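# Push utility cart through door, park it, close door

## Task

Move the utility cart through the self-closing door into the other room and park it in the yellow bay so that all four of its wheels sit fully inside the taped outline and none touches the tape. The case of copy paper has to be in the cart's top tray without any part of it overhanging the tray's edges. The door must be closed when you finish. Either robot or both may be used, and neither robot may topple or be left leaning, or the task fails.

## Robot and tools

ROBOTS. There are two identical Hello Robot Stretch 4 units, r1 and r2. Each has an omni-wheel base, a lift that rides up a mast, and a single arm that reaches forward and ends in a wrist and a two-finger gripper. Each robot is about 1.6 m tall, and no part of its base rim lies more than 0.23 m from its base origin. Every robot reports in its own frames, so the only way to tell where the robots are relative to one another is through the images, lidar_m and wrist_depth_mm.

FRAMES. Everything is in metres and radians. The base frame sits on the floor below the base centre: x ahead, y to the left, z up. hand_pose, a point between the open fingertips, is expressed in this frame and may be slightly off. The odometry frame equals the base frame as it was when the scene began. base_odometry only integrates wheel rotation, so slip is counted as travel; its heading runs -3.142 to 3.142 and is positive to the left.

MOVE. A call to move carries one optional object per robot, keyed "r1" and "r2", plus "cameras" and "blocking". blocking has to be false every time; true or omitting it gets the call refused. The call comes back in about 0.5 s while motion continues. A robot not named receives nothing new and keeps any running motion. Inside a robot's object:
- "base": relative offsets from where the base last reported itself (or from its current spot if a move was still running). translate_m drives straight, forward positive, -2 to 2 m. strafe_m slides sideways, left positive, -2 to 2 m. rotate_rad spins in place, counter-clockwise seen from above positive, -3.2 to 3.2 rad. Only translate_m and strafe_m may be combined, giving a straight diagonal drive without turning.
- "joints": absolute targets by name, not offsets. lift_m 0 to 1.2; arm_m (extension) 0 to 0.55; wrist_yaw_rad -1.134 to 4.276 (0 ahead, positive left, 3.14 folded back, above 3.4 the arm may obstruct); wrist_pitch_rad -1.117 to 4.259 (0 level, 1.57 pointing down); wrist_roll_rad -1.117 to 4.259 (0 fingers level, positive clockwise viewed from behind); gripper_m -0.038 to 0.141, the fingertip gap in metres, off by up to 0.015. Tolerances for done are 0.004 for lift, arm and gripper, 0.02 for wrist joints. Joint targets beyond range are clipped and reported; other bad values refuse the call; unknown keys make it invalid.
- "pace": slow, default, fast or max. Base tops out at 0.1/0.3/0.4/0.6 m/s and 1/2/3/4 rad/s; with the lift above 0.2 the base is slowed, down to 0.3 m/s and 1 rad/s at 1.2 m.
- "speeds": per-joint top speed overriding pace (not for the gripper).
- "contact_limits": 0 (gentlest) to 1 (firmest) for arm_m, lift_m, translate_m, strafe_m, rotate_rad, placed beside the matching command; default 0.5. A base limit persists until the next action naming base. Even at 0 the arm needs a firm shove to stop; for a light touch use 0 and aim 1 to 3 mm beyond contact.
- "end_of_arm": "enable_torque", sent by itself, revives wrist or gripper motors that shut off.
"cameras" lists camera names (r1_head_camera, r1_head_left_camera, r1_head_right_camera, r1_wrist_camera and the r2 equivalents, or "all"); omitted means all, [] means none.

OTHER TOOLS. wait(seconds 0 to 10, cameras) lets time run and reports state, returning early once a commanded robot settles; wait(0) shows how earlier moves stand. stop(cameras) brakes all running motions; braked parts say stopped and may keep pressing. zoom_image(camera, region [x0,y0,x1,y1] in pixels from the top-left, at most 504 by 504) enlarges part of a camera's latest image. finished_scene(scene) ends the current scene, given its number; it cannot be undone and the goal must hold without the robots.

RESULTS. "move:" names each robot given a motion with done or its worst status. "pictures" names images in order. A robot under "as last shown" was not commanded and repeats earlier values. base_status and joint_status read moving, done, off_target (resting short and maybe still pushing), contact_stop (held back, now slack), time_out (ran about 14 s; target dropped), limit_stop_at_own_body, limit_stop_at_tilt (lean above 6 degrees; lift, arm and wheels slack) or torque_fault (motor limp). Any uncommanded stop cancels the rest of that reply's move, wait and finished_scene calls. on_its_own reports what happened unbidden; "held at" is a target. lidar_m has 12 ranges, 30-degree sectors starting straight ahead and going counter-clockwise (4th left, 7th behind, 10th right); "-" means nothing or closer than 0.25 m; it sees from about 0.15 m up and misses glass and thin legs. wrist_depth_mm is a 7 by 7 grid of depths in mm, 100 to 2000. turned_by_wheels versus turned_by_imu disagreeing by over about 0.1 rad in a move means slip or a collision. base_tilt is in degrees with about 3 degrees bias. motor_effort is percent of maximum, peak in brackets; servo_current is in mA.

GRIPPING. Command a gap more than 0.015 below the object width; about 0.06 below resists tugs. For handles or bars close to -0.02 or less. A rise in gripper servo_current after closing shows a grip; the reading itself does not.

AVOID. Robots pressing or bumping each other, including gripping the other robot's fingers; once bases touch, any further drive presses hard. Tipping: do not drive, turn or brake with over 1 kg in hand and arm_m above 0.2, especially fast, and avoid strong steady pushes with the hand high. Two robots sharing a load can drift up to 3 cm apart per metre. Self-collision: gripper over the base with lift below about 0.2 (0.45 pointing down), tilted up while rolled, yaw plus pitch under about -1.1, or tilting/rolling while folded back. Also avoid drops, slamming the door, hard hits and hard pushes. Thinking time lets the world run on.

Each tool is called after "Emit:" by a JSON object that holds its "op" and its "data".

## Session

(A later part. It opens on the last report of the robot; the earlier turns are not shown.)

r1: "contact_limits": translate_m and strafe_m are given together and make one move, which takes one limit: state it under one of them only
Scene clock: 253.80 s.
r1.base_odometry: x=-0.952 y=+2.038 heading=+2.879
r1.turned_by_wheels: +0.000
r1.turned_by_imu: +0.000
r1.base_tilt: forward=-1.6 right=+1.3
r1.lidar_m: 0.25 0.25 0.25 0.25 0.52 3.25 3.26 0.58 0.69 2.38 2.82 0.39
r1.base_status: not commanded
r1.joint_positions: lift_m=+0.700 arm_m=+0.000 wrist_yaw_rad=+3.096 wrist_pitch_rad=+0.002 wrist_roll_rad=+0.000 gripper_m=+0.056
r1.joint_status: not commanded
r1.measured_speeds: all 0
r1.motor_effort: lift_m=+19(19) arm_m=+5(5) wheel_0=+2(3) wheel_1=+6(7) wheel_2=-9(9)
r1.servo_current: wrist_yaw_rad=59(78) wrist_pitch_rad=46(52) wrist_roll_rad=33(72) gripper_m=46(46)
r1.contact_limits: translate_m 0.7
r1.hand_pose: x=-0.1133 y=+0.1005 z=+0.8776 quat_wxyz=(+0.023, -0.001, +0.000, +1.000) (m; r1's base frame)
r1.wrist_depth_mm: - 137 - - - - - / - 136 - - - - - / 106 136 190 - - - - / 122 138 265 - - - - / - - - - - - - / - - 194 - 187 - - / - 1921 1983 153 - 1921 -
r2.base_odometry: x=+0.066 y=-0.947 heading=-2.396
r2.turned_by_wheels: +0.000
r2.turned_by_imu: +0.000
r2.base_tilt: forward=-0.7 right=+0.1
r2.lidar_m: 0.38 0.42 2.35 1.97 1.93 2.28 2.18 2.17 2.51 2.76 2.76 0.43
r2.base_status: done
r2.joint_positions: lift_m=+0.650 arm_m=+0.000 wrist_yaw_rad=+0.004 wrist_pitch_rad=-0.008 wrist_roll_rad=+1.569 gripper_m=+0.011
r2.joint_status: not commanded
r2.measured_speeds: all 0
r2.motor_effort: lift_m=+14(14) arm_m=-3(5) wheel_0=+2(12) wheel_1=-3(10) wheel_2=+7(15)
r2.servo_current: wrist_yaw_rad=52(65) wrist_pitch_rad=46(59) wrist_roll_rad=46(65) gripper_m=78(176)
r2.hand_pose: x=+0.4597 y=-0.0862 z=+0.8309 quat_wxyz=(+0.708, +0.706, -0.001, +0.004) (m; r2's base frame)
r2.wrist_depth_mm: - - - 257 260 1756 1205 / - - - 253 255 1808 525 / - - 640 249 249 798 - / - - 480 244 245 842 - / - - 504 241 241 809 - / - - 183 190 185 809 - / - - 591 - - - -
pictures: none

Emit:
{"op": "move", "data": {"blocking": false, "r1": {"base":{"translate_m":0.33,"strafe_m":0.05},"contact_limits":{"translate_m":0.7}}, "cameras": []}}

Emit:
{"op": "wait", "data": {"seconds": 3, "cameras": ["r2_head_camera","r1_head_left_camera","r1_head_right_camera"]}}

Scene clock: 257.30 s.
move: r1 moving
r1.base_odometry: x=-0.983 y=+2.041 heading=+2.880
r1.turned_by_wheels: +0.001
r1.turned_by_imu: +0.022
r1.base_tilt: forward=-2.0 right=+1.5
r1.lidar_m: 0.25 0.25 0.25 0.25 0.48 3.25 3.28 0.59 0.76 2.40 2.87 0.39
r1.base_status: translate_m moving; strafe_m moving
r1.joint_positions: lift_m=+0.700 arm_m=+0.000 wrist_yaw_rad=+3.096 wrist_pitch_rad=+0.002 wrist_roll_rad=+0.000 gripper_m=+0.056
r1.joint_status: not commanded
r1.measured_speeds: translate_m=+0.122 strafe_m=+0.019 rotate_rad=+0.004 lift_m=+0.000 arm_m=+0.000 wrist_yaw_rad=+0.000 wrist_pitch_rad=+0.000 wrist_roll_rad=+0.000
r1.motor_effort: lift_m=+19(19) arm_m=+5(5) wheel_0=+6(6) wheel_1=+19(20) wheel_2=-21(21)
r1.servo_current: wrist_yaw_rad=52(65) wrist_pitch_rad=46(46) wrist_roll_rad=46(65) gripper_m=39(46)
r1.contact_limits: translate_m 0.7
r1.hand_pose: x=-0.1133 y=+0.1005 z=+0.8776 quat_wxyz=(+0.023, -0.001, +0.000, +1.000) (m; r1's base frame)
r1.wrist_depth_mm: - 136 - - - - - / - 137 - - - - - / 106 137 191 - - - - / 122 138 265 - - - - / - - - - - - - / - - 194 - 187 - - / 1921 1863 1863 153 - 1921 -
r2.base_odometry: x=+0.066 y=-0.947 heading=-2.396
r2.turned_by_wheels: +0.000
r2.turned_by_imu: +0.000
r2.base_tilt: forward=-0.7 right=+0.1
r2.lidar_m: 0.39 0.42 2.34 1.93 1.96 2.28 2.19 2.19 2.52 2.78 2.76 0.43
r2.base_status: not commanded
r2.joint_positions: lift_m=+0.650 arm_m=+0.000 wrist_yaw_rad=+0.004 wrist_pitch_rad=-0.008 wrist_roll_rad=+1.569 gripper_m=+0.011
r2.joint_status: not commanded
r2.measured_speeds: all 0
r2.motor_effort: lift_m=+13(14) arm_m=-4(4) wheel_0=+1(2) wheel_1=-3(3) wheel_2=+7(8)
r2.servo_current: wrist_yaw_rad=46(52) wrist_pitch_rad=52(59) wrist_roll_rad=46(46) gripper_m=72(78)
r2.hand_pose: x=+0.4597 y=-0.0862 z=+0.8309 quat_wxyz=(+0.708, +0.706, -0.001, +0.004) (m; r2's base frame)
r2.wrist_depth_mm: - - - 257 259 1808 1229 / - - - 253 254 1863 530 / - - 634 250 249 788 - / - - 477 245 246 831 - / - - 504 240 241 809 - / - - 182 190 184 809 - / - - 597 - - - -
pictures: none
No camera images: "cameras" was empty.

Scene clock: 259.40 s.
earlier move: r1 done
r1.base_odometry: x=-1.284 y=+2.075 heading=+2.879
r1.turned_by_wheels: +0.000
r1.turned_by_imu: +0.041
r1.base_tilt: forward=-1.6 right=+1.3
r1.lidar_m: 0.29 0.25 - 0.25 0.27 3.50 3.54 0.90 1.44 2.59 3.15 1.99
r1.base_status: done
r1.joint_positions: lift_m=+0.700 arm_m=+0.000 wrist_yaw_rad=+3.092 wrist_pitch_rad=+0.002 wrist_roll_rad=+0.000 gripper_m=+0.056
r1.joint_status: not commanded
r1.measured_speeds: all 0
r1.motor_effort: lift_m=+19(19) arm_m=+5(5) wheel_0=+1(13) wheel_1=+5(22) wheel_2=-3(21)
r1.servo_current: wrist_yaw_rad=39(65) wrist_pitch_rad=46(52) wrist_roll_rad=72(72) gripper_m=39(46)
r1.contact_limits: translate_m 0.7
r1.hand_pose: x=-0.1129 y=+0.1016 z=+0.8776 quat_wxyz=(+0.025, -0.001, +0.000, +1.000) (m; r1's base frame)
r1.wrist_depth_mm: 136 138 - - - - 384 / 113 139 - - - - 342 / 117 139 265 - - - 402 / 137 162 - - - - 407 / 891 - - - - - 404 / 904 - 193 - 187 - 399 / 904 1863 1983 153 - 1863 397
r2.base_odometry: x=+0.066 y=-0.947 heading=-2.396
r2.turned_by_wheels: +0.000
r2.turned_by_imu: +0.000
r2.base_tilt: forward=-0.7 right=+0.1
r2.lidar_m: 0.39 0.39 2.34 1.98 1.96 2.27 2.19 2.18 2.52 2.75 2.78 0.42
r2.base_status: not commanded
r2.joint_positions: lift_m=+0.650 arm_m=+0.000 wrist_yaw_rad=+0.004 wrist_pitch_rad=-0.008 wrist_roll_rad=+1.569 gripper_m=+0.011
r2.joint_status: not commanded
r2.measured_speeds: all 0
r2.motor_effort: lift_m=+13(14) arm_m=-4(4) wheel_0=+1(2) wheel_1=-3(4) wheel_2=+7(8)
r2.servo_current: wrist_yaw_rad=52(65) wrist_pitch_rad=52(59) wrist_roll_rad=46(59) gripper_m=85(85)
r2.hand_pose: x=+0.4597 y=-0.0862 z=+0.8309 quat_wxyz=(+0.708, +0.706, -0.001, +0.004) (m; r2's base frame)
r2.wrist_depth_mm: - - - 256 258 1808 1229 / - - - 253 254 1808 525 / - - 647 249 249 798 - / - - 480 246 245 842 - / - - 500 239 241 831 - / - - 182 189 183 809 - / - - 591 - - - -
wait: 2.10 of 3 s (r1 has come to rest)
pictures: r1_head_left_camera, r1_head_right_camera, r2_head_camera
Images, in order (width x height): r1_head_left_camera 420x672, r1_head_right_camera 420x672, r2_head_camera 420x560.

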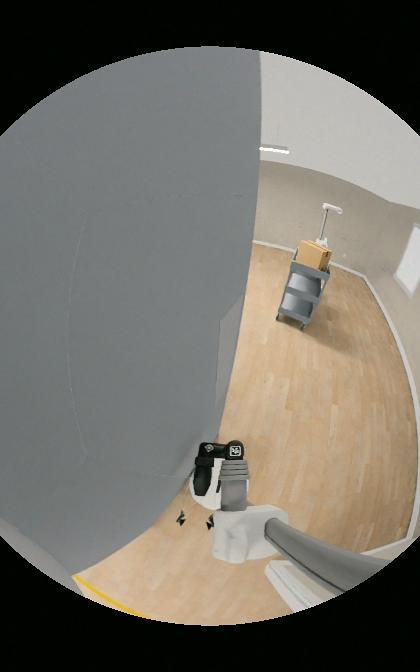

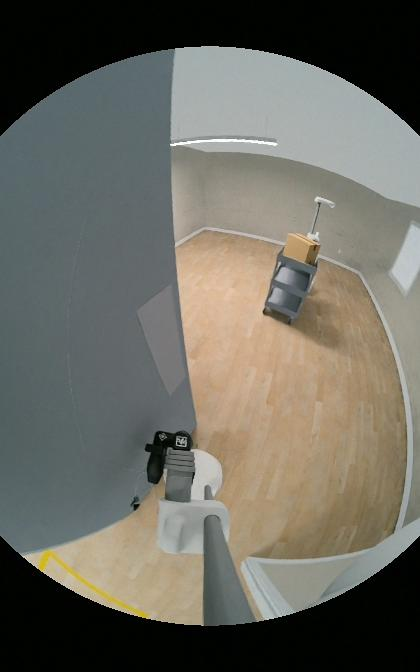

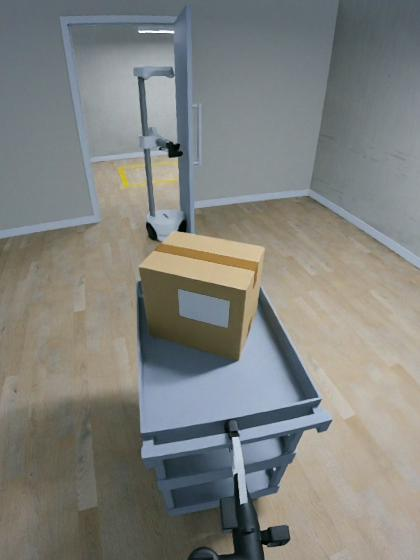

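Emit:
{"op": "move", "data": {"blocking": false, "r1": {"base":{"translate_m":0.26,"strafe_m":0.48},"contact_limits":{"translate_m":0.7}}, "cameras": []}}

Emit:
{"op": "wait", "data": {"seconds": 3.5, "cameras": ["r2_head_camera","r1_head_left_camera","r2_head_left_camera"]}}

Scene clock: 264.80 s.
move: r1 moving
r1.base_odometry: x=-1.305 y=+2.053 heading=+2.879
r1.turned_by_wheels: -0.001
r1.turned_by_imu: -0.001
r1.base_tilt: forward=-1.6 right=+1.3
r1.lidar_m: 0.30 0.25 - 0.25 0.27 0.66 3.54 0.91 1.43 2.60 3.17 1.96
r1.base_status: translate_m moving; strafe_m moving
r1.joint_positions: lift_m=+0.700 arm_m=+0.000 wrist_yaw_rad=+3.092 wrist_pitch_rad=+0.002 wrist_roll_rad=+0.000 gripper_m=+0.056
r1.joint_status: not commanded
r1.measured_speeds: translate_m=+0.058 strafe_m=+0.108 rotate_rad=+0.003 lift_m=+0.000 arm_m=+0.000 wrist_yaw_rad=+0.000 wrist_pitch_rad=+0.000 wrist_roll_rad=+0.000
r1.motor_effort: lift_m=+19(19) arm_m=+5(5) wheel_0=-16(19) wheel_1=+19(19) wheel_2=-9(10)
r1.servo_current: wrist_yaw_rad=59(65) wrist_pitch_rad=46(46) wrist_roll_rad=59(65) gripper_m=39(46)
r1.contact_limits: translate_m 0.7
r1.hand_pose: x=-0.1129 y=+0.1016 z=+0.8776 quat_wxyz=(+0.025, -0.001, +0.000, +1.000) (m; r1's base frame)
r1.wrist_depth_mm: 136 138 - - - - 336 / 110 138 - - - - 340 / 114 139 254 - - - 345 / 136 150 - - - - 349 / 878 - - - - - 347 / 931 - 194 - 188 - 345 / 931 1921 1921 153 - 484 300
r2: as last shown
r2.lidar_m: 0.38 0.42 2.36 1.96 1.93 2.29 2.19 2.17 2.52 2.77 2.75 0.47
r2.motor_effort: lift_m=+13(14) arm_m=-3(4) wheel_0=+1(2) wheel_1=-3(4) wheel_2=+7(8)
r2.servo_current: wrist_yaw_rad=59(59) wrist_pitch_rad=46(59) wrist_roll_rad=65(65) gripper_m=72(78)
r2.wrist_depth_mm: - - - 257 258 1808 1205 / - - - 253 254 1863 530 / - - 640 249 248 798 - / - - 480 244 245 831 - / - - 504 241 241 820 - / - - 182 190 184 809 - / - - 591 - - - -
pictures: none
No camera images: "cameras" was empty.

Scene clock: 268.30 s.
earlier move: r1 contact_stop
r1.base_odometry: x=-1.451 y=+1.932 heading=+2.965
r1.turned_by_wheels: +0.086
r1.turned_by_imu: +0.222
r1.base_tilt: forward=-1.6 right=+1.3
r1.lidar_m: 0.30 0.25 - 0.25 0.25 3.55 1.11 1.03 2.68 2.83 1.97 1.94
r1.base_status: translate_m contact_stop; strafe_m contact_stop
r1.joint_positions: lift_m=+0.700 arm_m=+0.000 wrist_yaw_rad=+3.089 wrist_pitch_rad=+0.002 wrist_roll_rad=+0.000 gripper_m=+0.056
r1.joint_status: not commanded
r1.measured_speeds: translate_m=-0.005 strafe_m=-0.008 rotate_rad=+0.028 lift_m=+0.000 arm_m=+0.000 wrist_yaw_rad=+0.000 wrist_pitch_rad=+0.000 wrist_roll_rad=+0.000
r1.on_its_own: the wheels are slack since a contact_stop
r1.motor_effort: lift_m=+19(21) arm_m=+4(5) wheel_0=-1(25) wheel_1=+1(29) wheel_2=+0(18)
r1.servo_current: wrist_yaw_rad=46(72) wrist_pitch_rad=39(46) wrist_roll_rad=39(65) gripper_m=39(52)
r1.contact_limits: translate_m 0.7
r1.hand_pose: x=-0.1125 y=+0.1024 z=+0.8776 quat_wxyz=(+0.026, -0.001, +0.000, +1.000) (m; r1's base frame)
r1.wrist_depth_mm: - 138 - - - - 379 / - 138 - - - - 384 / 114 139 233 - - - 392 / 132 150 - - - - 394 / - 1118 - - - - 392 / - 1098 194 - 187 - 387 / - 151 1921 154 - - 387
r2.base_odometry: x=+0.066 y=-0.947 heading=-2.396
r2.turned_by_wheels: +0.000
r2.turned_by_imu: +0.000
r2.base_tilt: forward=-0.7 right=+0.0
r2.lidar_m: 0.38 0.41 2.31 1.96 1.94 2.29 2.16 2.19 2.52 2.77 2.75 0.46
r2.base_status: not commanded
r2.joint_positions: lift_m=+0.650 arm_m=+0.000 wrist_yaw_rad=+0.004 wrist_pitch_rad=-0.008 wrist_roll_rad=+1.569 gripper_m=+0.011
r2.joint_status: not commanded
r2.measured_speeds: all 0
r2.motor_effort: lift_m=+13(14) arm_m=-4(4) wheel_0=+1(2) wheel_1=-3(4) wheel_2=+7(8)
r2.servo_current: wrist_yaw_rad=46(59) wrist_pitch_rad=52(59) wrist_roll_rad=46(65) gripper_m=72(85)
r2.hand_pose: x=+0.4597 y=-0.0862 z=+0.8309 quat_wxyz=(+0.708, +0.706, -0.001, +0.004) (m; r2's base frame)
r2.wrist_depth_mm: - - - 257 257 1863 1229 / - - - 254 253 1863 525 / - - 640 249 249 798 - / - - 480 246 245 831 - / - - 504 239 241 820 - / - - 183 190 184 809 - / - - 597 - - - -
wait: 3.50 s; no rest
pictures: r1_head_left_camera, r2_head_camera, r2_head_left_camera
Images, in order (width x height): r1_head_left_camera 420x672, r2_head_camera 420x560, r2_head_left_camera 420x672.

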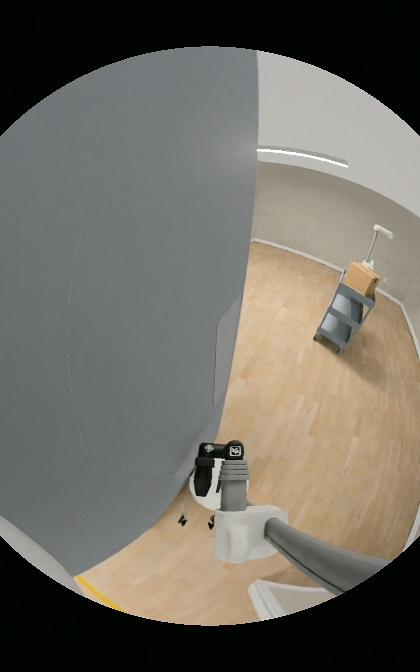

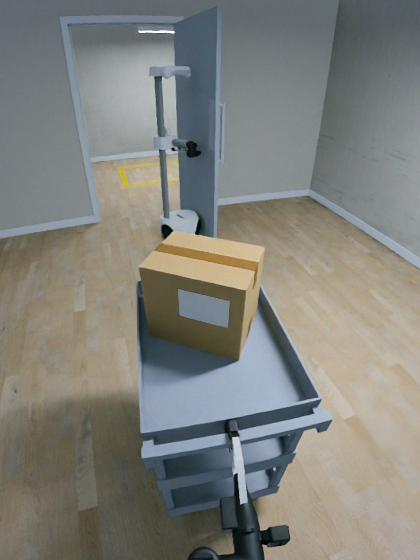

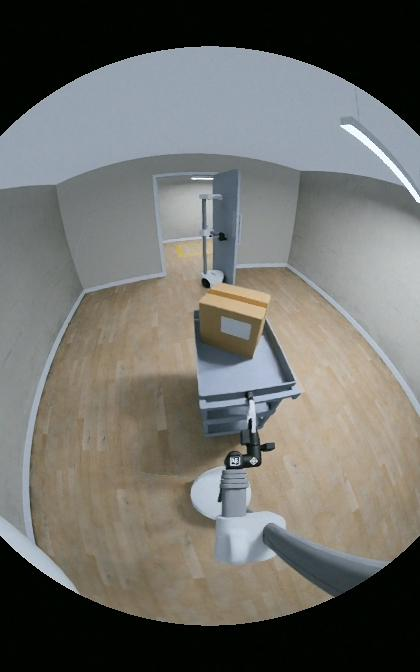

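Emit:
{"op": "move", "data": {"blocking": false, "r1": {"base":{"translate_m":0.36,"strafe_m":0.18},"contact_limits":{"translate_m":0.85}}, "cameras": []}}

Emit:
{"op": "wait", "data": {"seconds": 3, "cameras": ["r2_head_camera","r1_head_left_camera"]}}

Scene clock: 276.07 s.
earlier move: r1 contact_stop
move: r1 moving
r1.base_odometry: x=-1.481 y=+1.925 heading=+2.981
r1.turned_by_wheels: +0.016
r1.turned_by_imu: +0.016
r1.base_tilt: forward=-1.6 right=+1.3
r1.lidar_m: 0.31 0.25 - 0.25 0.26 3.60 1.08 1.07 2.71 2.89 1.93 1.93
r1.base_status: earlier translate_m contact_stop (by the wheels' count: +0.119 of +0.260); earlier strafe_m contact_stop (by the wheels' count: +0.178 of +0.480); translate_m moving; strafe_m moving
r1.joint_positions: lift_m=+0.700 arm_m=+0.000 wrist_yaw_rad=+3.089 wrist_pitch_rad=+0.002 wrist_roll_rad=+0.000 gripper_m=+0.056
r1.joint_status: not commanded
r1.measured_speeds: translate_m=+0.120 strafe_m=+0.060 rotate_rad=-0.002 lift_m=+0.000 arm_m=+0.000 wrist_yaw_rad=+0.000 wrist_pitch_rad=+0.000 wrist_roll_rad=+0.000
r1.motor_effort: lift_m=+19(19) arm_m=+4(4) wheel_0=+3(3) wheel_1=+17(18) wheel_2=-13(13)
r1.servo_current: wrist_yaw_rad=39(59) wrist_pitch_rad=46(46) wrist_roll_rad=39(59) gripper_m=39(46)
r1.contact_limits: translate_m 0.85
r1.hand_pose: x=-0.1125 y=+0.1024 z=+0.8776 quat_wxyz=(+0.026, -0.001, +0.000, +1.000) (m; r1's base frame)
r1.wrist_depth_mm: - 137 - - - - 477 / - 137 - - - - 492 / 110 138 210 - - - 504 / 125 139 - - - - 512 / - - - - - - 508 / - 1160 191 - 187 - 504 / - 151 1983 153 - - 492
r2: as last shown
r2.lidar_m: 0.36 0.39 2.34 1.97 1.94 2.30 2.21 2.18 2.52 2.74 2.77 0.45
r2.motor_effort: lift_m=+13(14) arm_m=-4(4) wheel_0=+1(1) wheel_1=-3(3) wheel_2=+7(7)
r2.servo_current: wrist_yaw_rad=46(65) wrist_pitch_rad=52(52) wrist_roll_rad=46(52) gripper_m=72(78)
r2.wrist_depth_mm: - - - 257 259 1808 1229 / - - - 254 254 1808 525 / - - 640 248 249 809 - / - - 484 245 245 831 - / - - 504 240 241 820 - / - - 183 190 184 798 - / - - 591 - - - -
pictures: none
No camera images: "cameras" was empty.

Scene clock: 278.83 s.
earlier move: r1 contact_stop
r1.base_odometry: x=-1.588 y=+1.955 heading=-3.101
r1.turned_by_wheels: +0.202
r1.turned_by_imu: +0.295
r1.base_tilt: forward=-1.6 right=+1.3
r1.lidar_m: 0.25 0.25 0.25 0.25 0.42 3.73 1.12 1.88 2.71 3.35 1.83 3.54
r1.base_status: translate_m contact_stop (by the wheels' count: +0.134 of +0.360); strafe_m contact_stop (by the wheels' count: +0.005 of +0.180)
r1.joint_positions: lift_m=+0.700 arm_m=+0.000 wrist_yaw_rad=+3.089 wrist_pitch_rad=+0.002 wrist_roll_rad=+0.000 gripper_m=+0.056
r1.joint_status: not commanded
r1.measured_speeds: all 0
r1.on_its_own: the wheels are slack since a contact_stop
r1.motor_effort: lift_m=+19(19) arm_m=+4(4) wheel_0=-1(7) wheel_1=+0(33) wheel_2=+0(27)
r1.servo_current: wrist_yaw_rad=46(72) wrist_pitch_rad=39(52) wrist_roll_rad=33(65) gripper_m=39(52)
r1.contact_limits: translate_m 0.85
r1.hand_pose: x=-0.1125 y=+0.1024 z=+0.8776 quat_wxyz=(+0.026, -0.001, +0.000, +1.000) (m; r1's base frame)
r1.wrist_depth_mm: - 137 - - - - - / - 137 - - - - - / 110 138 204 - - - - / 123 138 236 - - - - / - - - - - - - / - - 190 1308 187 - - / - 1983 178 154 - 1863 -
r2.base_odometry: x=+0.066 y=-0.947 heading=-2.396
r2.turned_by_wheels: +0.000
r2.turned_by_imu: +0.000
r2.base_tilt: forward=-0.7 right=+0.1
r2.lidar_m: 0.37 0.39 2.35 1.97 1.97 2.27 2.17 2.18 2.53 2.78 2.78 0.44
r2.base_status: not commanded
r2.joint_positions: lift_m=+0.650 arm_m=+0.000 wrist_yaw_rad=+0.004 wrist_pitch_rad=-0.008 wrist_roll_rad=+1.569 gripper_m=+0.011
r2.joint_status: not commanded
r2.measured_speeds: all 0
r2.motor_effort: lift_m=+13(14) arm_m=-3(4) wheel_0=+1(2) wheel_1=-3(3) wheel_2=+7(8)
r2.servo_current: wrist_yaw_rad=39(65) wrist_pitch_rad=52(59) wrist_roll_rad=46(59) gripper_m=72(78)
r2.hand_pose: x=+0.4597 y=-0.0862 z=+0.8309 quat_wxyz=(+0.708, +0.706, -0.001, +0.004) (m; r2's base frame)
r2.wrist_depth_mm: - - - 257 259 1756 1229 / - - - 254 254 1863 525 / - - 647 248 249 788 - / - - 480 245 245 842 - / - - 500 241 242 820 - / - - 182 190 183 798 - / - - 591 - - - -
wait: 2.77 of 3 s (r1 has come to rest)
pictures: r1_head_left_camera, r2_head_camera
Images, in order (width x height): r1_head_left_camera 420x672, r2_head_camera 420x560.

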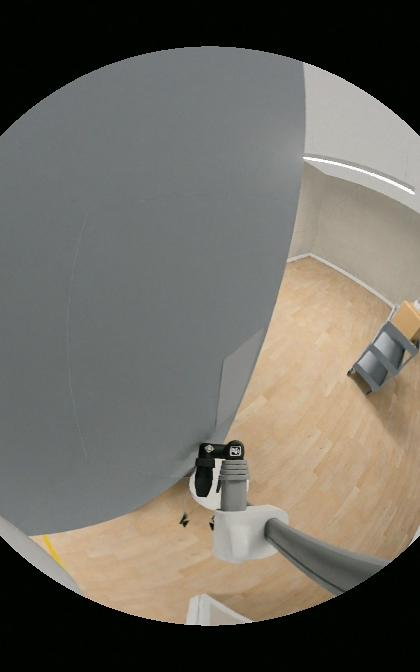

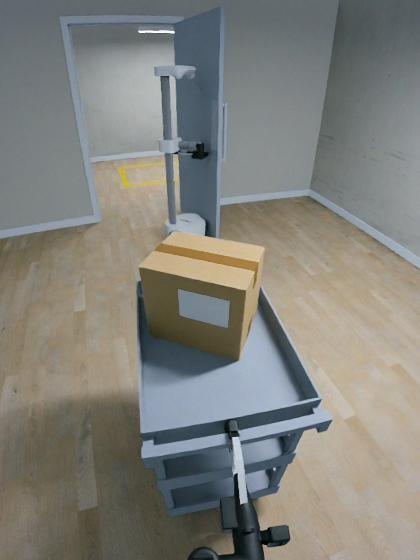

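Emit:
{"op": "move", "data": {"blocking": false, "r1": {"base":{"translate_m":0.16,"strafe_m":-0.115},"pace":"slow"}, "cameras": []}}

Emit:
{"op": "wait", "data": {"seconds": 3, "cameras": ["r2_head_camera","r1_head_left_camera","r2_head_left_camera"]}}

Scene clock: 291.77 s.
move: r1 moving
r1.base_odometry: x=-1.599 y=+1.963 heading=-3.101
r1.turned_by_wheels: +0.000
r1.turned_by_imu: +0.000
r1.base_tilt: forward=-1.6 right=+1.3
r1.lidar_m: 0.25 0.25 0.25 0.25 0.41 3.72 1.15 1.92 2.74 3.35 1.81 3.55
r1.base_status: translate_m moving; strafe_m moving
r1.joint_positions: lift_m=+0.700 arm_m=+0.000 wrist_yaw_rad=+3.090 wrist_pitch_rad=+0.002 wrist_roll_rad=+0.000 gripper_m=+0.056
r1.joint_status: not commanded
r1.measured_speeds: translate_m=+0.045 strafe_m=-0.031 rotate_rad=+0.004 lift_m=+0.000 arm_m=+0.000 wrist_yaw_rad=+0.000 wrist_pitch_rad=+0.000 wrist_roll_rad=+0.000
r1.motor_effort: lift_m=+19(19) arm_m=+4(4) wheel_0=+6(8) wheel_1=+1(4) wheel_2=-11(11)
r1.servo_current: wrist_yaw_rad=46(59) wrist_pitch_rad=39(46) wrist_roll_rad=33(52) gripper_m=46(52)
r1.hand_pose: x=-0.1126 y=+0.1021 z=+0.8776 quat_wxyz=(+0.026, -0.001, +0.000, +1.000) (m; r1's base frame)
r1.wrist_depth_mm: - 137 - - - - - / - 137 - - - - - / 109 138 201 - - - - / 122 138 232 - - - - / - - - - - - - / - - 191 - 187 - - / - 1983 182 143 - 1921 -
r2: as last shown
r2.base_tilt: forward=-0.7 right=+0.0
r2.lidar_m: 0.37 0.42 2.36 1.96 1.93 2.27 2.18 2.19 2.52 2.76 2.76 0.44
r2.motor_effort: lift_m=+13(14) arm_m=-3(4) wheel_0=+1(1) wheel_1=-3(3) wheel_2=+7(8)
r2.servo_current: wrist_yaw_rad=59(59) wrist_pitch_rad=52(52) wrist_roll_rad=52(59) gripper_m=72(78)
r2.wrist_depth_mm: - - - 256 259 1808 1205 / - - - 254 253 1863 530 / - - 634 249 250 809 - / - - 480 245 245 842 - / - - 504 240 241 809 - / - - 182 190 184 798 - / - - 585 - - - -
pictures: none
No camera images: "cameras" was empty.

Scene clock: 294.43 s.
earlier move: r1 done
r1.base_odometry: x=-1.752 y=+2.063 heading=-3.100
r1.turned_by_wheels: +0.000
r1.turned_by_imu: +0.000
r1.base_tilt: forward=-1.6 right=+1.3
r1.lidar_m: 2.21 0.25 0.26 0.25 0.39 3.91 1.30 2.37 2.79 3.41 1.65 3.46
r1.base_status: done
r1.joint_positions: lift_m=+0.700 arm_m=+0.000 wrist_yaw_rad=+3.090 wrist_pitch_rad=+0.002 wrist_roll_rad=+0.000 gripper_m=+0.056
r1.joint_status: not commanded
r1.measured_speeds: all 0
r1.motor_effort: lift_m=+19(19) arm_m=+4(4) wheel_0=+4(9) wheel_1=+1(4) wheel_2=-4(11)
r1.servo_current: wrist_yaw_rad=39(65) wrist_pitch_rad=46(52) wrist_roll_rad=52(65) gripper_m=46(52)
r1.hand_pose: x=-0.1126 y=+0.1021 z=+0.8776 quat_wxyz=(+0.026, -0.001, +0.000, +1.000) (m; r1's base frame)
r1.wrist_depth_mm: - 137 - 1430 - - - / - 137 - 1464 - - - / 110 138 205 1464 - - - / 123 139 237 - - - - / - - - - - - - / - - 194 - 188 - - / - 1921 1808 137 - 1921 -
r2.base_odometry: x=+0.066 y=-0.947 heading=-2.396
r2.turned_by_wheels: +0.000
r2.turned_by_imu: +0.000
r2.base_tilt: forward=-0.7 right=+0.1
r2.lidar_m: 0.39 0.38 2.32 1.95 1.95 2.30 2.19 2.18 2.53 2.75 2.75 0.44
r2.base_status: not commanded
r2.joint_positions: lift_m=+0.650 arm_m=+0.000 wrist_yaw_rad=+0.004 wrist_pitch_rad=-0.008 wrist_roll_rad=+1.569 gripper_m=+0.011
r2.joint_status: not commanded
r2.measured_speeds: all 0
r2.motor_effort: lift_m=+13(14) arm_m=-3(4) wheel_0=+1(2) wheel_1=-3(3) wheel_2=+7(8)
r2.servo_current: wrist_yaw_rad=46(65) wrist_pitch_rad=52(59) wrist_roll_rad=65(65) gripper_m=78(85)
r2.hand_pose: x=+0.4597 y=-0.0862 z=+0.8309 quat_wxyz=(+0.708, +0.706, -0.001, +0.004) (m; r2's base frame)
r2.wrist_depth_mm: - - - 256 258 1756 1205 / - - - 253 254 1808 525 / - - 634 249 249 798 - / - - 480 244 244 842 - / - - 508 240 241 820 - / - - 183 190 184 809 - / - - 597 - - - -
wait: 2.67 of 3 s (r1 has come to rest)
pictures: r1_head_left_camera, r2_head_camera, r2_head_left_camera
Images, in order (width x height): r1_head_left_camera 420x672, r2_head_camera 420x560, r2_head_left_camera 420x672.

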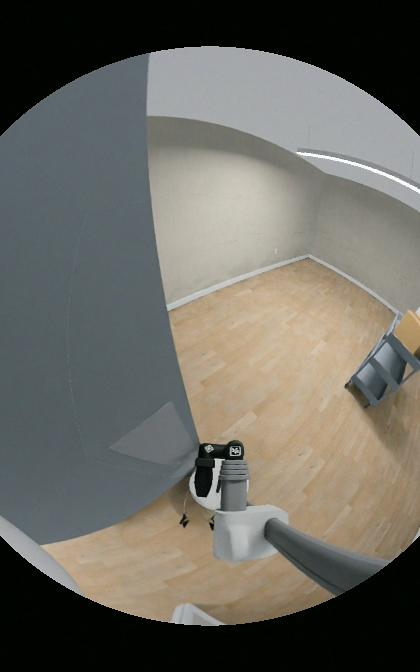

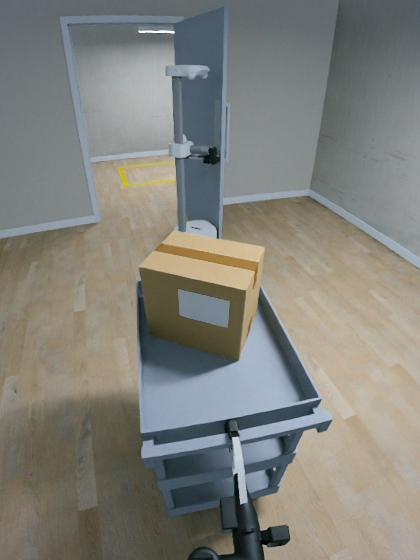

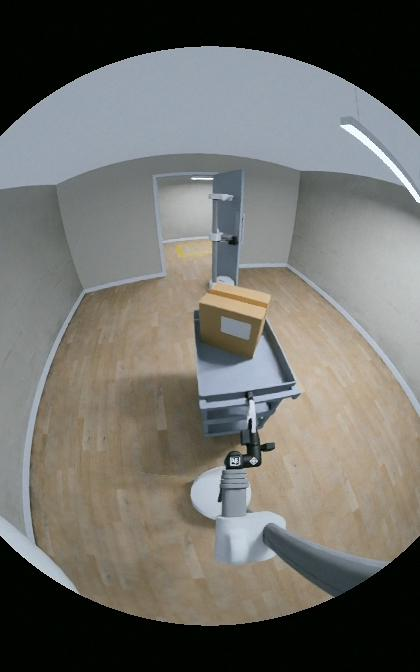

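Emit:
{"op": "move", "data": {"blocking": false, "r2": {"base":{"translate_m":0.4,"strafe_m":0.04},"pace":"slow"}, "cameras": []}}

Emit:
{"op": "wait", "data": {"seconds": 5, "cameras": ["r2_wrist_camera","r2_head_camera","r2_head_left_camera"]}}

Scene clock: 318.10 s.
move: r2 moving
r1: as last shown
r1.lidar_m: 2.19 0.25 0.26 0.25 0.38 3.90 1.31 2.35 2.80 3.39 1.63 3.47
r1.motor_effort: lift_m=+19(19) arm_m=+4(4) wheel_0=+4(4) wheel_1=+2(2) wheel_2=-4(4)
r1.servo_current: wrist_yaw_rad=52(59) wrist_pitch_rad=39(52) wrist_roll_rad=39(46) gripper_m=33(46)
r1.wrist_depth_mm: - 137 - 1430 - - - / - 137 - 1464 - - - / 110 137 204 1499 - - - / 124 138 236 - - - - / - - - - - - - / - - 194 - 187 - - / - 1921 1756 137 - 1921 -
r2.base_odometry: x=+0.058 y=-0.957 heading=-2.396
r2.turned_by_wheels: +0.000
r2.turned_by_imu: +0.001
r2.base_tilt: forward=-0.7 right=+0.1
r2.lidar_m: 0.36 0.40 2.34 1.95 1.96 2.29 2.19 2.20 2.51 2.75 2.76 0.45
r2.base_status: translate_m moving; strafe_m moving
r2.joint_positions: lift_m=+0.650 arm_m=+0.000 wrist_yaw_rad=+0.004 wrist_pitch_rad=-0.008 wrist_roll_rad=+1.569 gripper_m=+0.011
r2.joint_status: not commanded
r2.measured_speeds: translate_m=+0.048 strafe_m=+0.004 rotate_rad=-0.001 lift_m=+0.000 arm_m=+0.000 wrist_yaw_rad=+0.000 wrist_pitch_rad=+0.000 wrist_roll_rad=+0.000
r2.motor_effort: lift_m=+14(14) arm_m=-3(4) wheel_0=+11(12) wheel_1=+7(8) wheel_2=-9(9)
r2.servo_current: wrist_yaw_rad=52(59) wrist_pitch_rad=52(59) wrist_roll_rad=46(52) gripper_m=72(78)
r2.hand_pose: x=+0.4597 y=-0.0862 z=+0.8309 quat_wxyz=(+0.708, +0.706, -0.001, +0.004) (m; r2's base frame)
r2.wrist_depth_mm: - - - 256 257 1808 1229 / - - - 252 253 1808 525 / - - 640 247 248 778 - / - - 477 243 244 831 - / - - 500 238 240 820 - / - - 183 188 186 809 - / - - 585 - - - -
pictures: none
No camera images: "cameras" was empty.

Scene clock: 322.90 s.
earlier move: r2 done
r1.base_odometry: x=-1.752 y=+2.063 heading=-3.100
r1.turned_by_wheels: +0.000
r1.turned_by_imu: +0.000
r1.base_tilt: forward=-1.6 right=+1.3
r1.lidar_m: 2.20 0.25 0.25 0.25 0.40 3.92 1.30 2.35 2.78 3.39 1.24 3.45
r1.base_status: not commanded
r1.joint_positions: lift_m=+0.700 arm_m=+0.000 wrist_yaw_rad=+3.090 wrist_pitch_rad=+0.002 wrist_roll_rad=+0.000 gripper_m=+0.056
r1.joint_status: not commanded
r1.measured_speeds: all 0
r1.motor_effort: lift_m=+19(19) arm_m=+4(4) wheel_0=+3(5) wheel_1=+2(2) wheel_2=-4(4)
r1.servo_current: wrist_yaw_rad=65(78) wrist_pitch_rad=46(52) wrist_roll_rad=46(65) gripper_m=46(52)
r1.hand_pose: x=-0.1126 y=+0.1021 z=+0.8776 quat_wxyz=(+0.026, -0.001, +0.000, +1.000) (m; r1's base frame)
r1.wrist_depth_mm: - 137 - 1397 - - - / - 137 - 1464 - - - / 110 138 205 1499 - - - / 123 139 237 - - - - / - - - - - - - / - - 193 - 188 - - / - 1921 1808 137 - 1921 -
r2.base_odometry: x=-0.201 y=-1.248 heading=-2.396
r2.turned_by_wheels: +0.000
r2.turned_by_imu: +0.000
r2.base_tilt: forward=-0.7 right=+0.1
r2.lidar_m: 0.43 0.45 2.42 2.06 2.04 2.35 2.58 2.59 2.97 2.69 2.69 0.43
r2.base_status: done
r2.joint_positions: lift_m=+0.650 arm_m=+0.000 wrist_yaw_rad=-0.001 wrist_pitch_rad=-0.008 wrist_roll_rad=+1.569 gripper_m=+0.011
r2.joint_status: not commanded
r2.measured_speeds: all 0
r2.motor_effort: lift_m=+13(14) arm_m=-3(4) wheel_0=+6(12) wheel_1=+6(9) wheel_2=-6(13)
r2.servo_current: wrist_yaw_rad=52(65) wrist_pitch_rad=52(59) wrist_roll_rad=39(65) gripper_m=72(78)
r2.hand_pose: x=+0.4592 y=-0.0877 z=+0.8309 quat_wxyz=(+0.708, +0.706, -0.003, +0.003) (m; r2's base frame)
r2.wrist_depth_mm: - - - 218 217 1808 - / - - 574 222 222 798 - / - - 455 226 226 820 - / - - 484 229 230 809 - / - - 544 233 234 831 - / - - 183 183 183 - - / - - - - - 1863 504
wait: 4.80 of 5 s (r2 has come to rest)
pictures: r2_head_camera, r2_head_left_camera, r2_wrist_camera
Images, in order (width x height): r2_head_camera 420x560, r2_head_left_camera 420x672, r2_wrist_camera 616x392.

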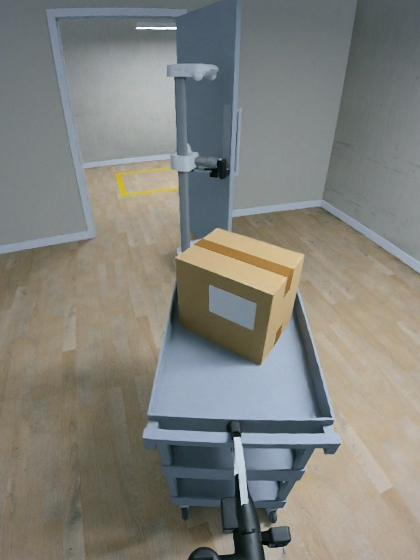

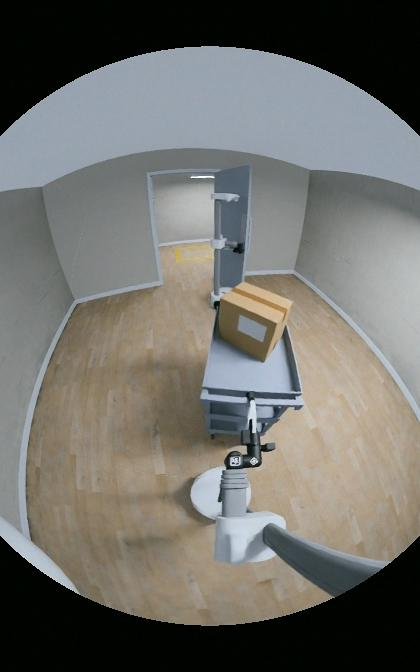

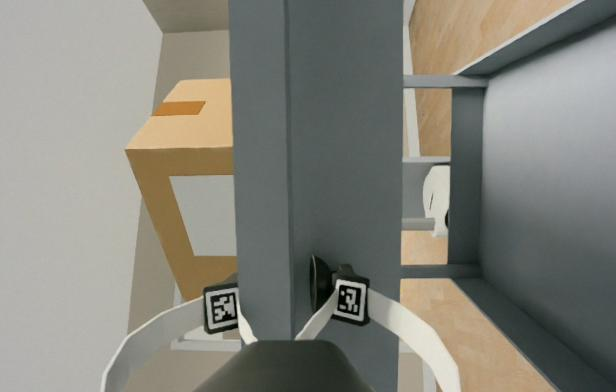

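Emit:
{"op": "move", "data": {"blocking": false, "r2": {"base":{"translate_m":0.15,"strafe_m":-0.12},"pace":"slow"}, "cameras": []}}

Emit:
{"op": "wait", "data": {"seconds": 3, "cameras": ["r2_head_camera"]}}

Scene clock: 336.53 s.
move: r2 moving
r1: as last shown
r1.lidar_m: 2.20 0.25 0.26 0.25 0.37 3.91 1.31 2.33 2.79 3.40 1.23 3.48
r1.motor_effort: lift_m=+19(19) arm_m=+4(4) wheel_0=+4(4) wheel_1=+2(2) wheel_2=-4(4)
r1.servo_current: wrist_yaw_rad=46(72) wrist_pitch_rad=39(46) wrist_roll_rad=33(65) gripper_m=46(52)
r1.wrist_depth_mm: - 137 - 1430 - - - / - 138 - 1464 - - - / 110 138 205 1464 - - - / 124 139 238 - - - - / - - - - - - - / - - 194 - 187 - - / - 1921 1808 137 - 1921 -
r2.base_odometry: x=-0.214 y=-1.249 heading=-2.396
r2.turned_by_wheels: +0.000
r2.turned_by_imu: +0.000
r2.base_tilt: forward=-0.7 right=+0.1
r2.lidar_m: 0.41 0.44 2.44 2.06 2.07 2.36 2.59 2.57 2.97 2.68 2.69 0.42
r2.base_status: translate_m moving; strafe_m moving
r2.joint_positions: lift_m=+0.650 arm_m=+0.000 wrist_yaw_rad=+0.000 wrist_pitch_rad=-0.008 wrist_roll_rad=+1.569 gripper_m=+0.011
r2.joint_status: not commanded
r2.measured_speeds: translate_m=+0.042 strafe_m=-0.033 rotate_rad=+0.000 lift_m=+0.000 arm_m=+0.000 wrist_yaw_rad=+0.000 wrist_pitch_rad=+0.000 wrist_roll_rad=+0.000
r2.motor_effort: lift_m=+13(14) arm_m=-4(4) wheel_0=+12(14) wheel_1=-4(5) wheel_2=-10(11)
r2.servo_current: wrist_yaw_rad=52(59) wrist_pitch_rad=46(52) wrist_roll_rad=52(52) gripper_m=72(72)
r2.hand_pose: x=+0.4592 y=-0.0876 z=+0.8309 quat_wxyz=(+0.708, +0.706, -0.003, +0.003) (m; r2's base frame)
r2.wrist_depth_mm: - - - 219 218 1808 - / - - 580 222 223 798 - / - - 455 226 226 798 - / - - 480 230 231 809 - / - - 544 233 234 842 - / - - 184 184 184 - - / - - - - - 1808 488
pictures: none
No camera images: "cameras" was empty.

Scene clock: 339.17 s.
earlier move: r2 done
r1.base_odometry: x=-1.752 y=+2.063 heading=-3.100
r1.turned_by_wheels: +0.000
r1.turned_by_imu: +0.000
r1.base_tilt: forward=-1.6 right=+1.3
r1.lidar_m: 2.22 0.27 0.26 0.25 0.39 3.91 1.29 2.36 2.77 3.41 1.12 3.44
r1.base_status: not commanded
r1.joint_positions: lift_m=+0.700 arm_m=+0.000 wrist_yaw_rad=+3.090 wrist_pitch_rad=+0.002 wrist_roll_rad=+0.000 gripper_m=+0.056
r1.joint_status: not commanded
r1.measured_speeds: all 0
r1.motor_effort: lift_m=+19(19) arm_m=+4(4) wheel_0=+3(4) wheel_1=+2(2) wheel_2=-4(4)
r1.servo_current: wrist_yaw_rad=39(72) wrist_pitch_rad=46(52) wrist_roll_rad=39(72) gripper_m=46(52)
r1.hand_pose: x=-0.1126 y=+0.1021 z=+0.8776 quat_wxyz=(+0.026, -0.001, +0.000, +1.000) (m; r1's base frame)
r1.wrist_depth_mm: - 137 - 1397 - - - / - 137 - 1464 - - - / 110 137 205 1430 - - - / 123 139 237 - - - - / - - - - - - - / - - 193 - 186 - - / - 1983 1863 137 - 1921 -
r2.base_odometry: x=-0.392 y=-1.262 heading=-2.396
r2.turned_by_wheels: +0.000
r2.turned_by_imu: +0.001
r2.base_tilt: forward=-0.7 right=+0.1
r2.lidar_m: 0.40 0.43 2.59 2.19 2.20 2.51 2.68 2.68 2.99 2.55 2.51 0.45
r2.base_status: done
r2.joint_positions: lift_m=+0.650 arm_m=+0.000 wrist_yaw_rad=+0.002 wrist_pitch_rad=-0.008 wrist_roll_rad=+1.569 gripper_m=+0.011
r2.joint_status: not commanded
r2.measured_speeds: all 0
r2.motor_effort: lift_m=+13(14) arm_m=-4(4) wheel_0=+7(15) wheel_1=-4(7) wheel_2=-5(11)
r2.servo_current: wrist_yaw_rad=39(59) wrist_pitch_rad=46(59) wrist_roll_rad=52(65) gripper_m=65(72)
r2.hand_pose: x=+0.4595 y=-0.0867 z=+0.8309 quat_wxyz=(+0.708, +0.706, -0.002, +0.004) (m; r2's base frame)
r2.wrist_depth_mm: - - - 237 236 1808 1308 / - - - 236 237 1808 - / - - 525 237 237 820 - / - - 473 237 238 820 - / - - 517 237 236 820 - / - - 182 188 184 - - / - - - - - - -
wait: 2.63 of 3 s (r2 has come to rest)
pictures: r2_head_camera
Images, in order (width x height): r2_head_camera 420x560.

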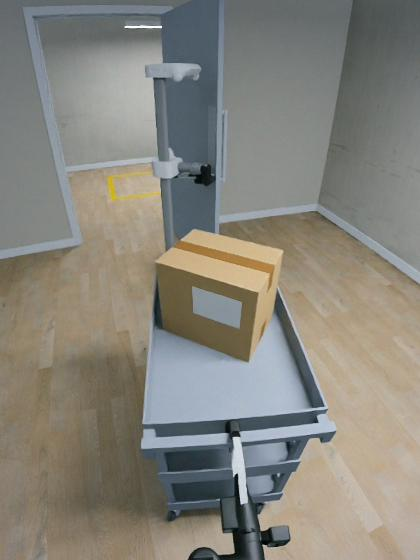

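Emit:
{"op": "move", "data": {"blocking": false, "r2": {"base":{"translate_m":-0.26,"strafe_m":-0.178},"pace":"slow"}, "cameras": []}}

Emit:
{"op": "wait", "data": {"seconds": 5, "cameras": ["r2_head_camera"]}}

Emit:
{"op": "move", "data": {"blocking": false, "r2": {"base":{"rotate_rad":0.277},"pace":"slow"}, "cameras": []}}

Emit:
{"op": "wait", "data": {"seconds": 2, "cameras": ["r2_head_camera","r2_wrist_camera"]}}

Scene clock: 361.13 s.
move: r2 moving
r1: as last shown
r1.lidar_m: 2.22 0.27 0.25 0.25 0.40 3.92 1.30 2.36 2.75 3.39 1.10 3.45
r1.motor_effort: lift_m=+19(19) arm_m=+4(4) wheel_0=+4(4) wheel_1=+1(2) wheel_2=-4(4)
r1.servo_current: wrist_yaw_rad=46(72) wrist_pitch_rad=39(46) wrist_roll_rad=39(65) gripper_m=46(46)
r1.wrist_depth_mm: - 137 - 1397 - - - / - 137 - 1537 - - - / 110 138 204 1537 - - - / 123 138 237 - - - - / - - - - - - - / - - 193 - 187 - - / - 1921 1808 137 - 1921 -
r2.base_odometry: x=-0.389 y=-1.248 heading=-2.395
r2.turned_by_wheels: +0.001
r2.turned_by_imu: +0.002
r2.base_tilt: forward=-0.7 right=+0.0
r2.lidar_m: 0.39 0.42 2.60 2.22 2.20 2.56 2.68 2.66 3.00 2.54 2.51 0.43
r2.base_status: translate_m moving; strafe_m moving
r2.joint_positions: lift_m=+0.650 arm_m=+0.000 wrist_yaw_rad=+0.004 wrist_pitch_rad=-0.008 wrist_roll_rad=+1.569 gripper_m=+0.011
r2.joint_status: not commanded
r2.measured_speeds: translate_m=-0.045 strafe_m=-0.031 rotate_rad=+0.000 lift_m=+0.000 arm_m=+0.000 wrist_yaw_rad=+0.000 wrist_pitch_rad=-0.001 wrist_roll_rad=+0.000
r2.motor_effort: lift_m=+13(14) arm_m=-3(4) wheel_0=+2(8) wheel_1=-8(9) wheel_2=+14(14)
r2.servo_current: wrist_yaw_rad=33(52) wrist_pitch_rad=46(59) wrist_roll_rad=46(65) gripper_m=65(72)
r2.hand_pose: x=+0.4596 y=-0.0864 z=+0.8310 quat_wxyz=(+0.708, +0.706, -0.002, +0.004) (m; r2's base frame)
r2.wrist_depth_mm: - - - 240 237 1808 1308 / - - - 239 239 1863 - / - - 535 239 237 820 - / - - 477 239 237 820 - / - - 521 238 237 820 - / - - 183 188 187 - - / - - - - - - -
pictures: none
No camera images: "cameras" was empty.

Scene clock: 364.97 s.
earlier move: r2 done
r1.base_odometry: x=-1.752 y=+2.063 heading=-3.100
r1.turned_by_wheels: +0.000
r1.turned_by_imu: +0.000
r1.base_tilt: forward=-1.6 right=+1.3
r1.lidar_m: 2.22 0.26 0.25 0.25 0.38 3.91 1.28 2.34 2.78 3.41 1.40 3.46
r1.base_status: not commanded
r1.joint_positions: lift_m=+0.700 arm_m=+0.000 wrist_yaw_rad=+3.090 wrist_pitch_rad=+0.002 wrist_roll_rad=+0.000 gripper_m=+0.056
r1.joint_status: not commanded
r1.measured_speeds: all 0
r1.motor_effort: lift_m=+19(19) arm_m=+4(4) wheel_0=+4(4) wheel_1=+2(2) wheel_2=-4(4)
r1.servo_current: wrist_yaw_rad=33(72) wrist_pitch_rad=33(52) wrist_roll_rad=26(78) gripper_m=39(46)
r1.hand_pose: x=-0.1126 y=+0.1021 z=+0.8776 quat_wxyz=(+0.026, -0.001, +0.000, +1.000) (m; r1's base frame)
r1.wrist_depth_mm: - 137 - 1464 - - - / - 137 - 1464 - - - / 110 138 205 1499 - - - / 123 138 237 - - - - / - - - - - - - / - - 193 - 187 - - / - 1921 1808 137 - 1921 -
r2.base_odometry: x=-0.322 y=-0.955 heading=-2.396
r2.turned_by_wheels: -0.001
r2.turned_by_imu: -0.001
r2.base_tilt: forward=-0.7 right=+0.1
r2.lidar_m: 0.36 0.38 2.72 2.30 2.29 2.66 2.40 2.38 2.76 2.44 2.45 0.44
r2.base_status: done
r2.joint_positions: lift_m=+0.650 arm_m=+0.000 wrist_yaw_rad=+0.002 wrist_pitch_rad=-0.009 wrist_roll_rad=+1.569 gripper_m=+0.011
r2.joint_status: not commanded
r2.measured_speeds: all 0
r2.motor_effort: lift_m=+13(14) arm_m=-3(4) wheel_0=+4(10) wheel_1=-4(9) wheel_2=+7(16)
r2.servo_current: wrist_yaw_rad=46(65) wrist_pitch_rad=52(59) wrist_roll_rad=52(65) gripper_m=59(78)
r2.hand_pose: x=+0.4595 y=-0.0868 z=+0.8310 quat_wxyz=(+0.708, +0.706, -0.002, +0.004) (m; r2's base frame)
r2.wrist_depth_mm: - - - 283 291 1499 1118 / - - - 271 276 1863 1229 / - - - 262 265 1863 - / - - 585 251 253 831 - / - - 484 241 245 831 - / - - 183 190 185 788 - / - - 535 - - - -
wait: 3.83 of 5 s (r2 has come to rest)
pictures: r2_head_camera
Images, in order (width x height): r2_head_camera 420x560.

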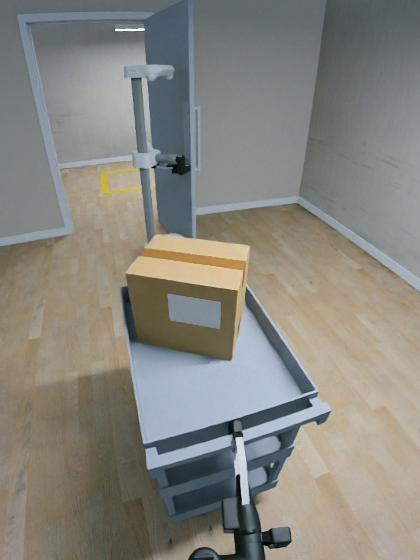

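Scene clock: 365.47 s.
move: r2 moving
r1: as last shown
r1.base_tilt: forward=-1.6 right=+1.2
r1.lidar_m: 2.23 0.27 0.28 0.25 0.41 3.90 1.29 2.35 2.77 3.41 1.36 3.48
r1.motor_effort: lift_m=+19(19) arm_m=+4(4) wheel_0=+4(5) wheel_1=+1(2) wheel_2=-4(4)
r1.servo_current: wrist_yaw_rad=59(65) wrist_pitch_rad=46(46) wrist_roll_rad=46(46) gripper_m=33(46)
r1.wrist_depth_mm: - 137 - 1430 - - - / - 137 - 1499 - - - / 110 138 205 1499 - - - / 124 139 237 - - - - / - - - - - - - / - - 195 - 187 - - / - 1921 1808 137 - 1863 -
r2.base_odometry: x=-0.322 y=-0.955 heading=-2.272
r2.turned_by_wheels: +0.123
r2.turned_by_imu: +0.119
r2.base_tilt: forward=-0.7 right=+0.1
r2.lidar_m: 0.38 3.44 2.57 2.30 2.32 2.64 2.38 2.39 2.70 2.43 2.47 0.42
r2.base_status: rotate_rad moving
r2.joint_positions: lift_m=+0.650 arm_m=+0.000 wrist_yaw_rad=-0.009 wrist_pitch_rad=-0.009 wrist_roll_rad=+1.569 gripper_m=+0.011
r2.joint_status: not commanded
r2.measured_speeds: translate_m=+0.003 strafe_m=+0.001 rotate_rad=+0.482 lift_m=+0.000 arm_m=+0.000 wrist_yaw_rad=+0.000 wrist_pitch_rad=+0.000 wrist_roll_rad=+0.000
r2.motor_effort: lift_m=+13(14) arm_m=-4(4) wheel_0=-9(15) wheel_1=-8(9) wheel_2=-15(15)
r2.servo_current: wrist_yaw_rad=46(65) wrist_pitch_rad=59(59) wrist_roll_rad=46(59) gripper_m=72(72)
r2.hand_pose: x=+0.4585 y=-0.0900 z=+0.8310 quat_wxyz=(+0.708, +0.706, -0.006, +0.000) (m; r2's base frame)
r2.wrist_depth_mm: - - - 254 255 1863 1281 / - - - 249 251 1863 496 / - - 615 245 245 788 - / - - 480 240 243 831 - / - - 504 238 237 820 - / - - 181 185 184 820 - / - - 597 - - - -
pictures: none
No camera images: "cameras" was empty.

Scene clock: 366.30 s.
earlier move: r2 done
r1.base_odometry: x=-1.752 y=+2.063 heading=-3.100
r1.turned_by_wheels: +0.000
r1.turned_by_imu: +0.000
r1.base_tilt: forward=-1.6 right=+1.3
r1.lidar_m: 2.23 0.25 0.25 0.25 0.38 3.92 1.31 2.35 2.79 3.43 1.37 3.45
r1.base_status: not commanded
r1.joint_positions: lift_m=+0.700 arm_m=+0.000 wrist_yaw_rad=+3.090 wrist_pitch_rad=+0.002 wrist_roll_rad=+0.000 gripper_m=+0.056
r1.joint_status: not commanded
r1.measured_speeds: all 0
r1.motor_effort: lift_m=+19(19) arm_m=+4(4) wheel_0=+4(5) wheel_1=+1(2) wheel_2=-4(4)
r1.servo_current: wrist_yaw_rad=72(78) wrist_pitch_rad=33(52) wrist_roll_rad=39(65) gripper_m=39(52)
r1.hand_pose: x=-0.1126 y=+0.1021 z=+0.8776 quat_wxyz=(+0.026, -0.001, +0.000, +1.000) (m; r1's base frame)
r1.wrist_depth_mm: - 137 - 1397 - - - / - 137 - 1499 - - - / 110 138 205 1499 - - - / 123 139 237 - - - - / - - - - - - - / - - 195 - 187 - - / - 1983 1808 137 - 1921 -
r2.base_odometry: x=-0.322 y=-0.955 heading=-2.120
r2.turned_by_wheels: +0.152
r2.turned_by_imu: +0.148
r2.base_tilt: forward=-0.7 right=+0.1
r2.lidar_m: 0.41 3.34 2.39 2.27 2.37 2.52 2.38 2.48 2.53 2.44 2.54 0.43
r2.base_status: done
r2.joint_positions: lift_m=+0.650 arm_m=+0.000 wrist_yaw_rad=-0.005 wrist_pitch_rad=-0.009 wrist_roll_rad=+1.569 gripper_m=+0.011
r2.joint_status: not commanded
r2.measured_speeds: all 0
r2.motor_effort: lift_m=+13(14) arm_m=-4(4) wheel_0=-6(16) wheel_1=-5(9) wheel_2=-10(15)
r2.servo_current: wrist_yaw_rad=52(65) wrist_pitch_rad=52(59) wrist_roll_rad=46(65) gripper_m=72(72)
r2.hand_pose: x=+0.4589 y=-0.0889 z=+0.8310 quat_wxyz=(+0.708, +0.706, -0.005, +0.001) (m; r2's base frame)
r2.wrist_depth_mm: - - - 209 210 1808 - / - - 508 215 216 778 - / - 473 445 220 221 809 - / - - 500 227 227 831 - / - - 580 231 233 854 - / - - 183 188 186 - - / - - - - - 1708 488
wait: 0.83 of 2 s (r2 has come to rest)
pictures: r2_head_camera, r2_wrist_camera
Images, in order (width x height): r2_head_camera 420x560, r2_wrist_camera 616x392.

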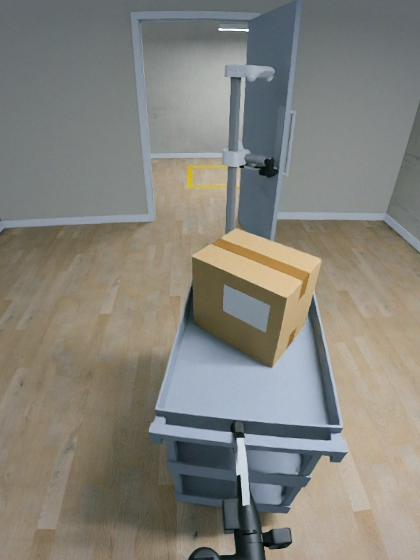

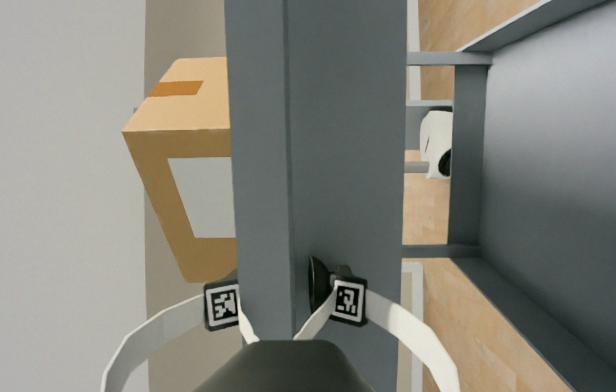

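Emit:
{"op": "move", "data": {"blocking": false, "r2": {"base":{"translate_m":-0.4,"strafe_m":-0.1},"pace":"slow"}, "cameras": []}}

Emit:
{"op": "wait", "data": {"seconds": 6, "cameras": ["r2_head_camera","r2_wrist_camera"]}}

Scene clock: 376.73 s.
move: r2 moving
r1: as last shown
r1.lidar_m: 2.21 0.25 0.26 0.25 0.37 3.93 1.31 2.35 2.77 3.41 1.37 3.49
r1.motor_effort: lift_m=+19(19) arm_m=+4(4) wheel_0=+4(4) wheel_1=+1(2) wheel_2=-4(4)
r1.servo_current: wrist_yaw_rad=59(59) wrist_pitch_rad=39(52) wrist_roll_rad=46(52) gripper_m=39(46)
r1.wrist_depth_mm: - 137 - 1430 - - - / - 137 - 1499 - - - / 110 138 205 1499 - - - / 124 138 238 - - - - / - - - - - - - / - - 193 - 188 - - / - 1921 1808 137 - 1863 -
r2.base_odometry: x=-0.318 y=-0.943 heading=-2.120
r2.turned_by_wheels: +0.000
r2.turned_by_imu: +0.000
r2.base_tilt: forward=-0.7 right=+0.1
r2.lidar_m: 0.39 3.34 2.41 2.27 2.35 2.50 2.36 2.49 2.55 2.43 2.50 0.43
r2.base_status: translate_m moving; strafe_m moving
r2.joint_positions: lift_m=+0.650 arm_m=+0.000 wrist_yaw_rad=-0.001 wrist_pitch_rad=-0.009 wrist_roll_rad=+1.569 gripper_m=+0.011
r2.joint_status: not commanded
r2.measured_speeds: translate_m=-0.049 strafe_m=-0.011 rotate_rad=+0.000 lift_m=+0.000 arm_m=+0.000 wrist_yaw_rad=+0.015 wrist_pitch_rad=-0.002 wrist_roll_rad=+0.000
r2.motor_effort: lift_m=+13(14) arm_m=-4(4) wheel_0=-8(8) wheel_1=-8(9) wheel_2=+12(13)
r2.servo_current: wrist_yaw_rad=46(59) wrist_pitch_rad=52(59) wrist_roll_rad=46(52) gripper_m=72(78)
r2.hand_pose: x=+0.4592 y=-0.0877 z=+0.8311 quat_wxyz=(+0.708, +0.706, -0.003, +0.003) (m; r2's base frame)
r2.wrist_depth_mm: - - - 208 208 1808 - / - - 500 215 215 778 - / - 488 455 220 221 1983 - / - - 504 228 229 831 - / - - 585 234 235 - - / - - 183 187 185 1921 525 / - - - - 247 1921 473
pictures: none
No camera images: "cameras" was empty.

Scene clock: 381.60 s.
earlier move: r2 done
r1.base_odometry: x=-1.752 y=+2.063 heading=-3.100
r1.turned_by_wheels: +0.000
r1.turned_by_imu: +0.000
r1.base_tilt: forward=-1.6 right=+1.3
r1.lidar_m: 2.22 0.25 0.25 0.25 0.39 3.92 1.30 2.39 2.78 3.40 1.73 3.46
r1.base_status: not commanded
r1.joint_positions: lift_m=+0.700 arm_m=+0.000 wrist_yaw_rad=+3.090 wrist_pitch_rad=+0.002 wrist_roll_rad=+0.000 gripper_m=+0.056
r1.joint_status: not commanded
r1.measured_speeds: all 0
r1.motor_effort: lift_m=+19(19) arm_m=+4(4) wheel_0=+4(5) wheel_1=+1(2) wheel_2=-4(4)
r1.servo_current: wrist_yaw_rad=52(78) wrist_pitch_rad=39(52) wrist_roll_rad=39(65) gripper_m=46(52)
r1.hand_pose: x=-0.1126 y=+0.1021 z=+0.8776 quat_wxyz=(+0.026, -0.001, +0.000, +1.000) (m; r1's base frame)
r1.wrist_depth_mm: - 137 - 1430 - - - / - 137 - 1499 - - - / 110 138 205 1464 - - - / 123 138 236 - - - - / - - - - - - - / - - 194 - 188 - - / - 1921 1808 137 - 1921 -
r2.base_odometry: x=-0.198 y=-0.561 heading=-2.120
r2.turned_by_wheels: +0.000
r2.turned_by_imu: +0.002
r2.base_tilt: forward=-0.7 right=+0.1
r2.lidar_m: 0.41 0.45 2.50 2.37 2.50 2.09 1.99 2.08 2.45 2.34 2.44 0.44
r2.base_status: done
r2.joint_positions: lift_m=+0.650 arm_m=+0.000 wrist_yaw_rad=+0.004 wrist_pitch_rad=-0.009 wrist_roll_rad=+1.569 gripper_m=+0.011
r2.joint_status: not commanded
r2.measured_speeds: all 0
r2.motor_effort: lift_m=+13(14) arm_m=-3(4) wheel_0=+0(8) wheel_1=-4(10) wheel_2=+8(14)
r2.servo_current: wrist_yaw_rad=52(65) wrist_pitch_rad=46(59) wrist_roll_rad=39(59) gripper_m=65(78)
r2.hand_pose: x=+0.4596 y=-0.0863 z=+0.8311 quat_wxyz=(+0.708, +0.706, -0.002, +0.005) (m; r2's base frame)
r2.wrist_depth_mm: - - - 238 237 1808 1255 / - - - 238 237 1863 - / - - 517 237 237 820 - / - - 473 238 238 831 - / - - 535 237 237 831 - / - - 183 189 185 - - / - - - - - - -
wait: 4.87 of 6 s (r2 has come to rest)
pictures: r2_head_camera, r2_wrist_camera
Images, in order (width x height): r2_head_camera 420x560, r2_wrist_camera 616x392.

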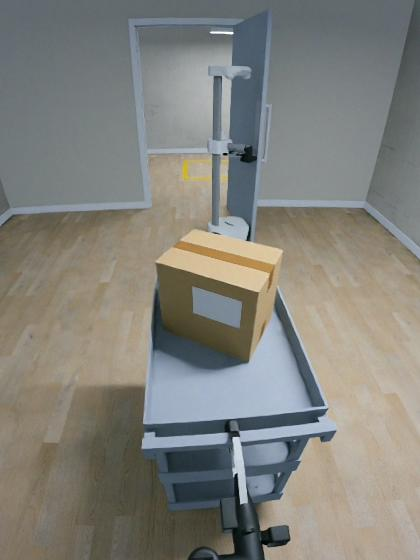

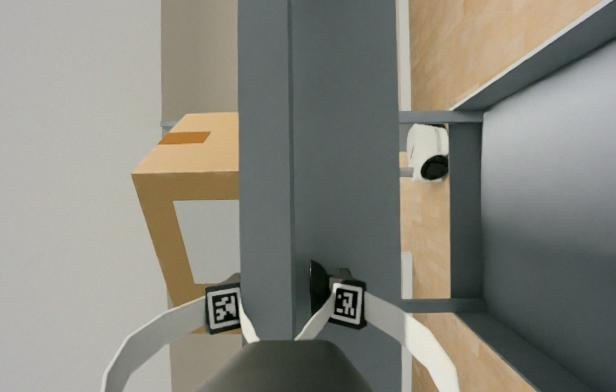

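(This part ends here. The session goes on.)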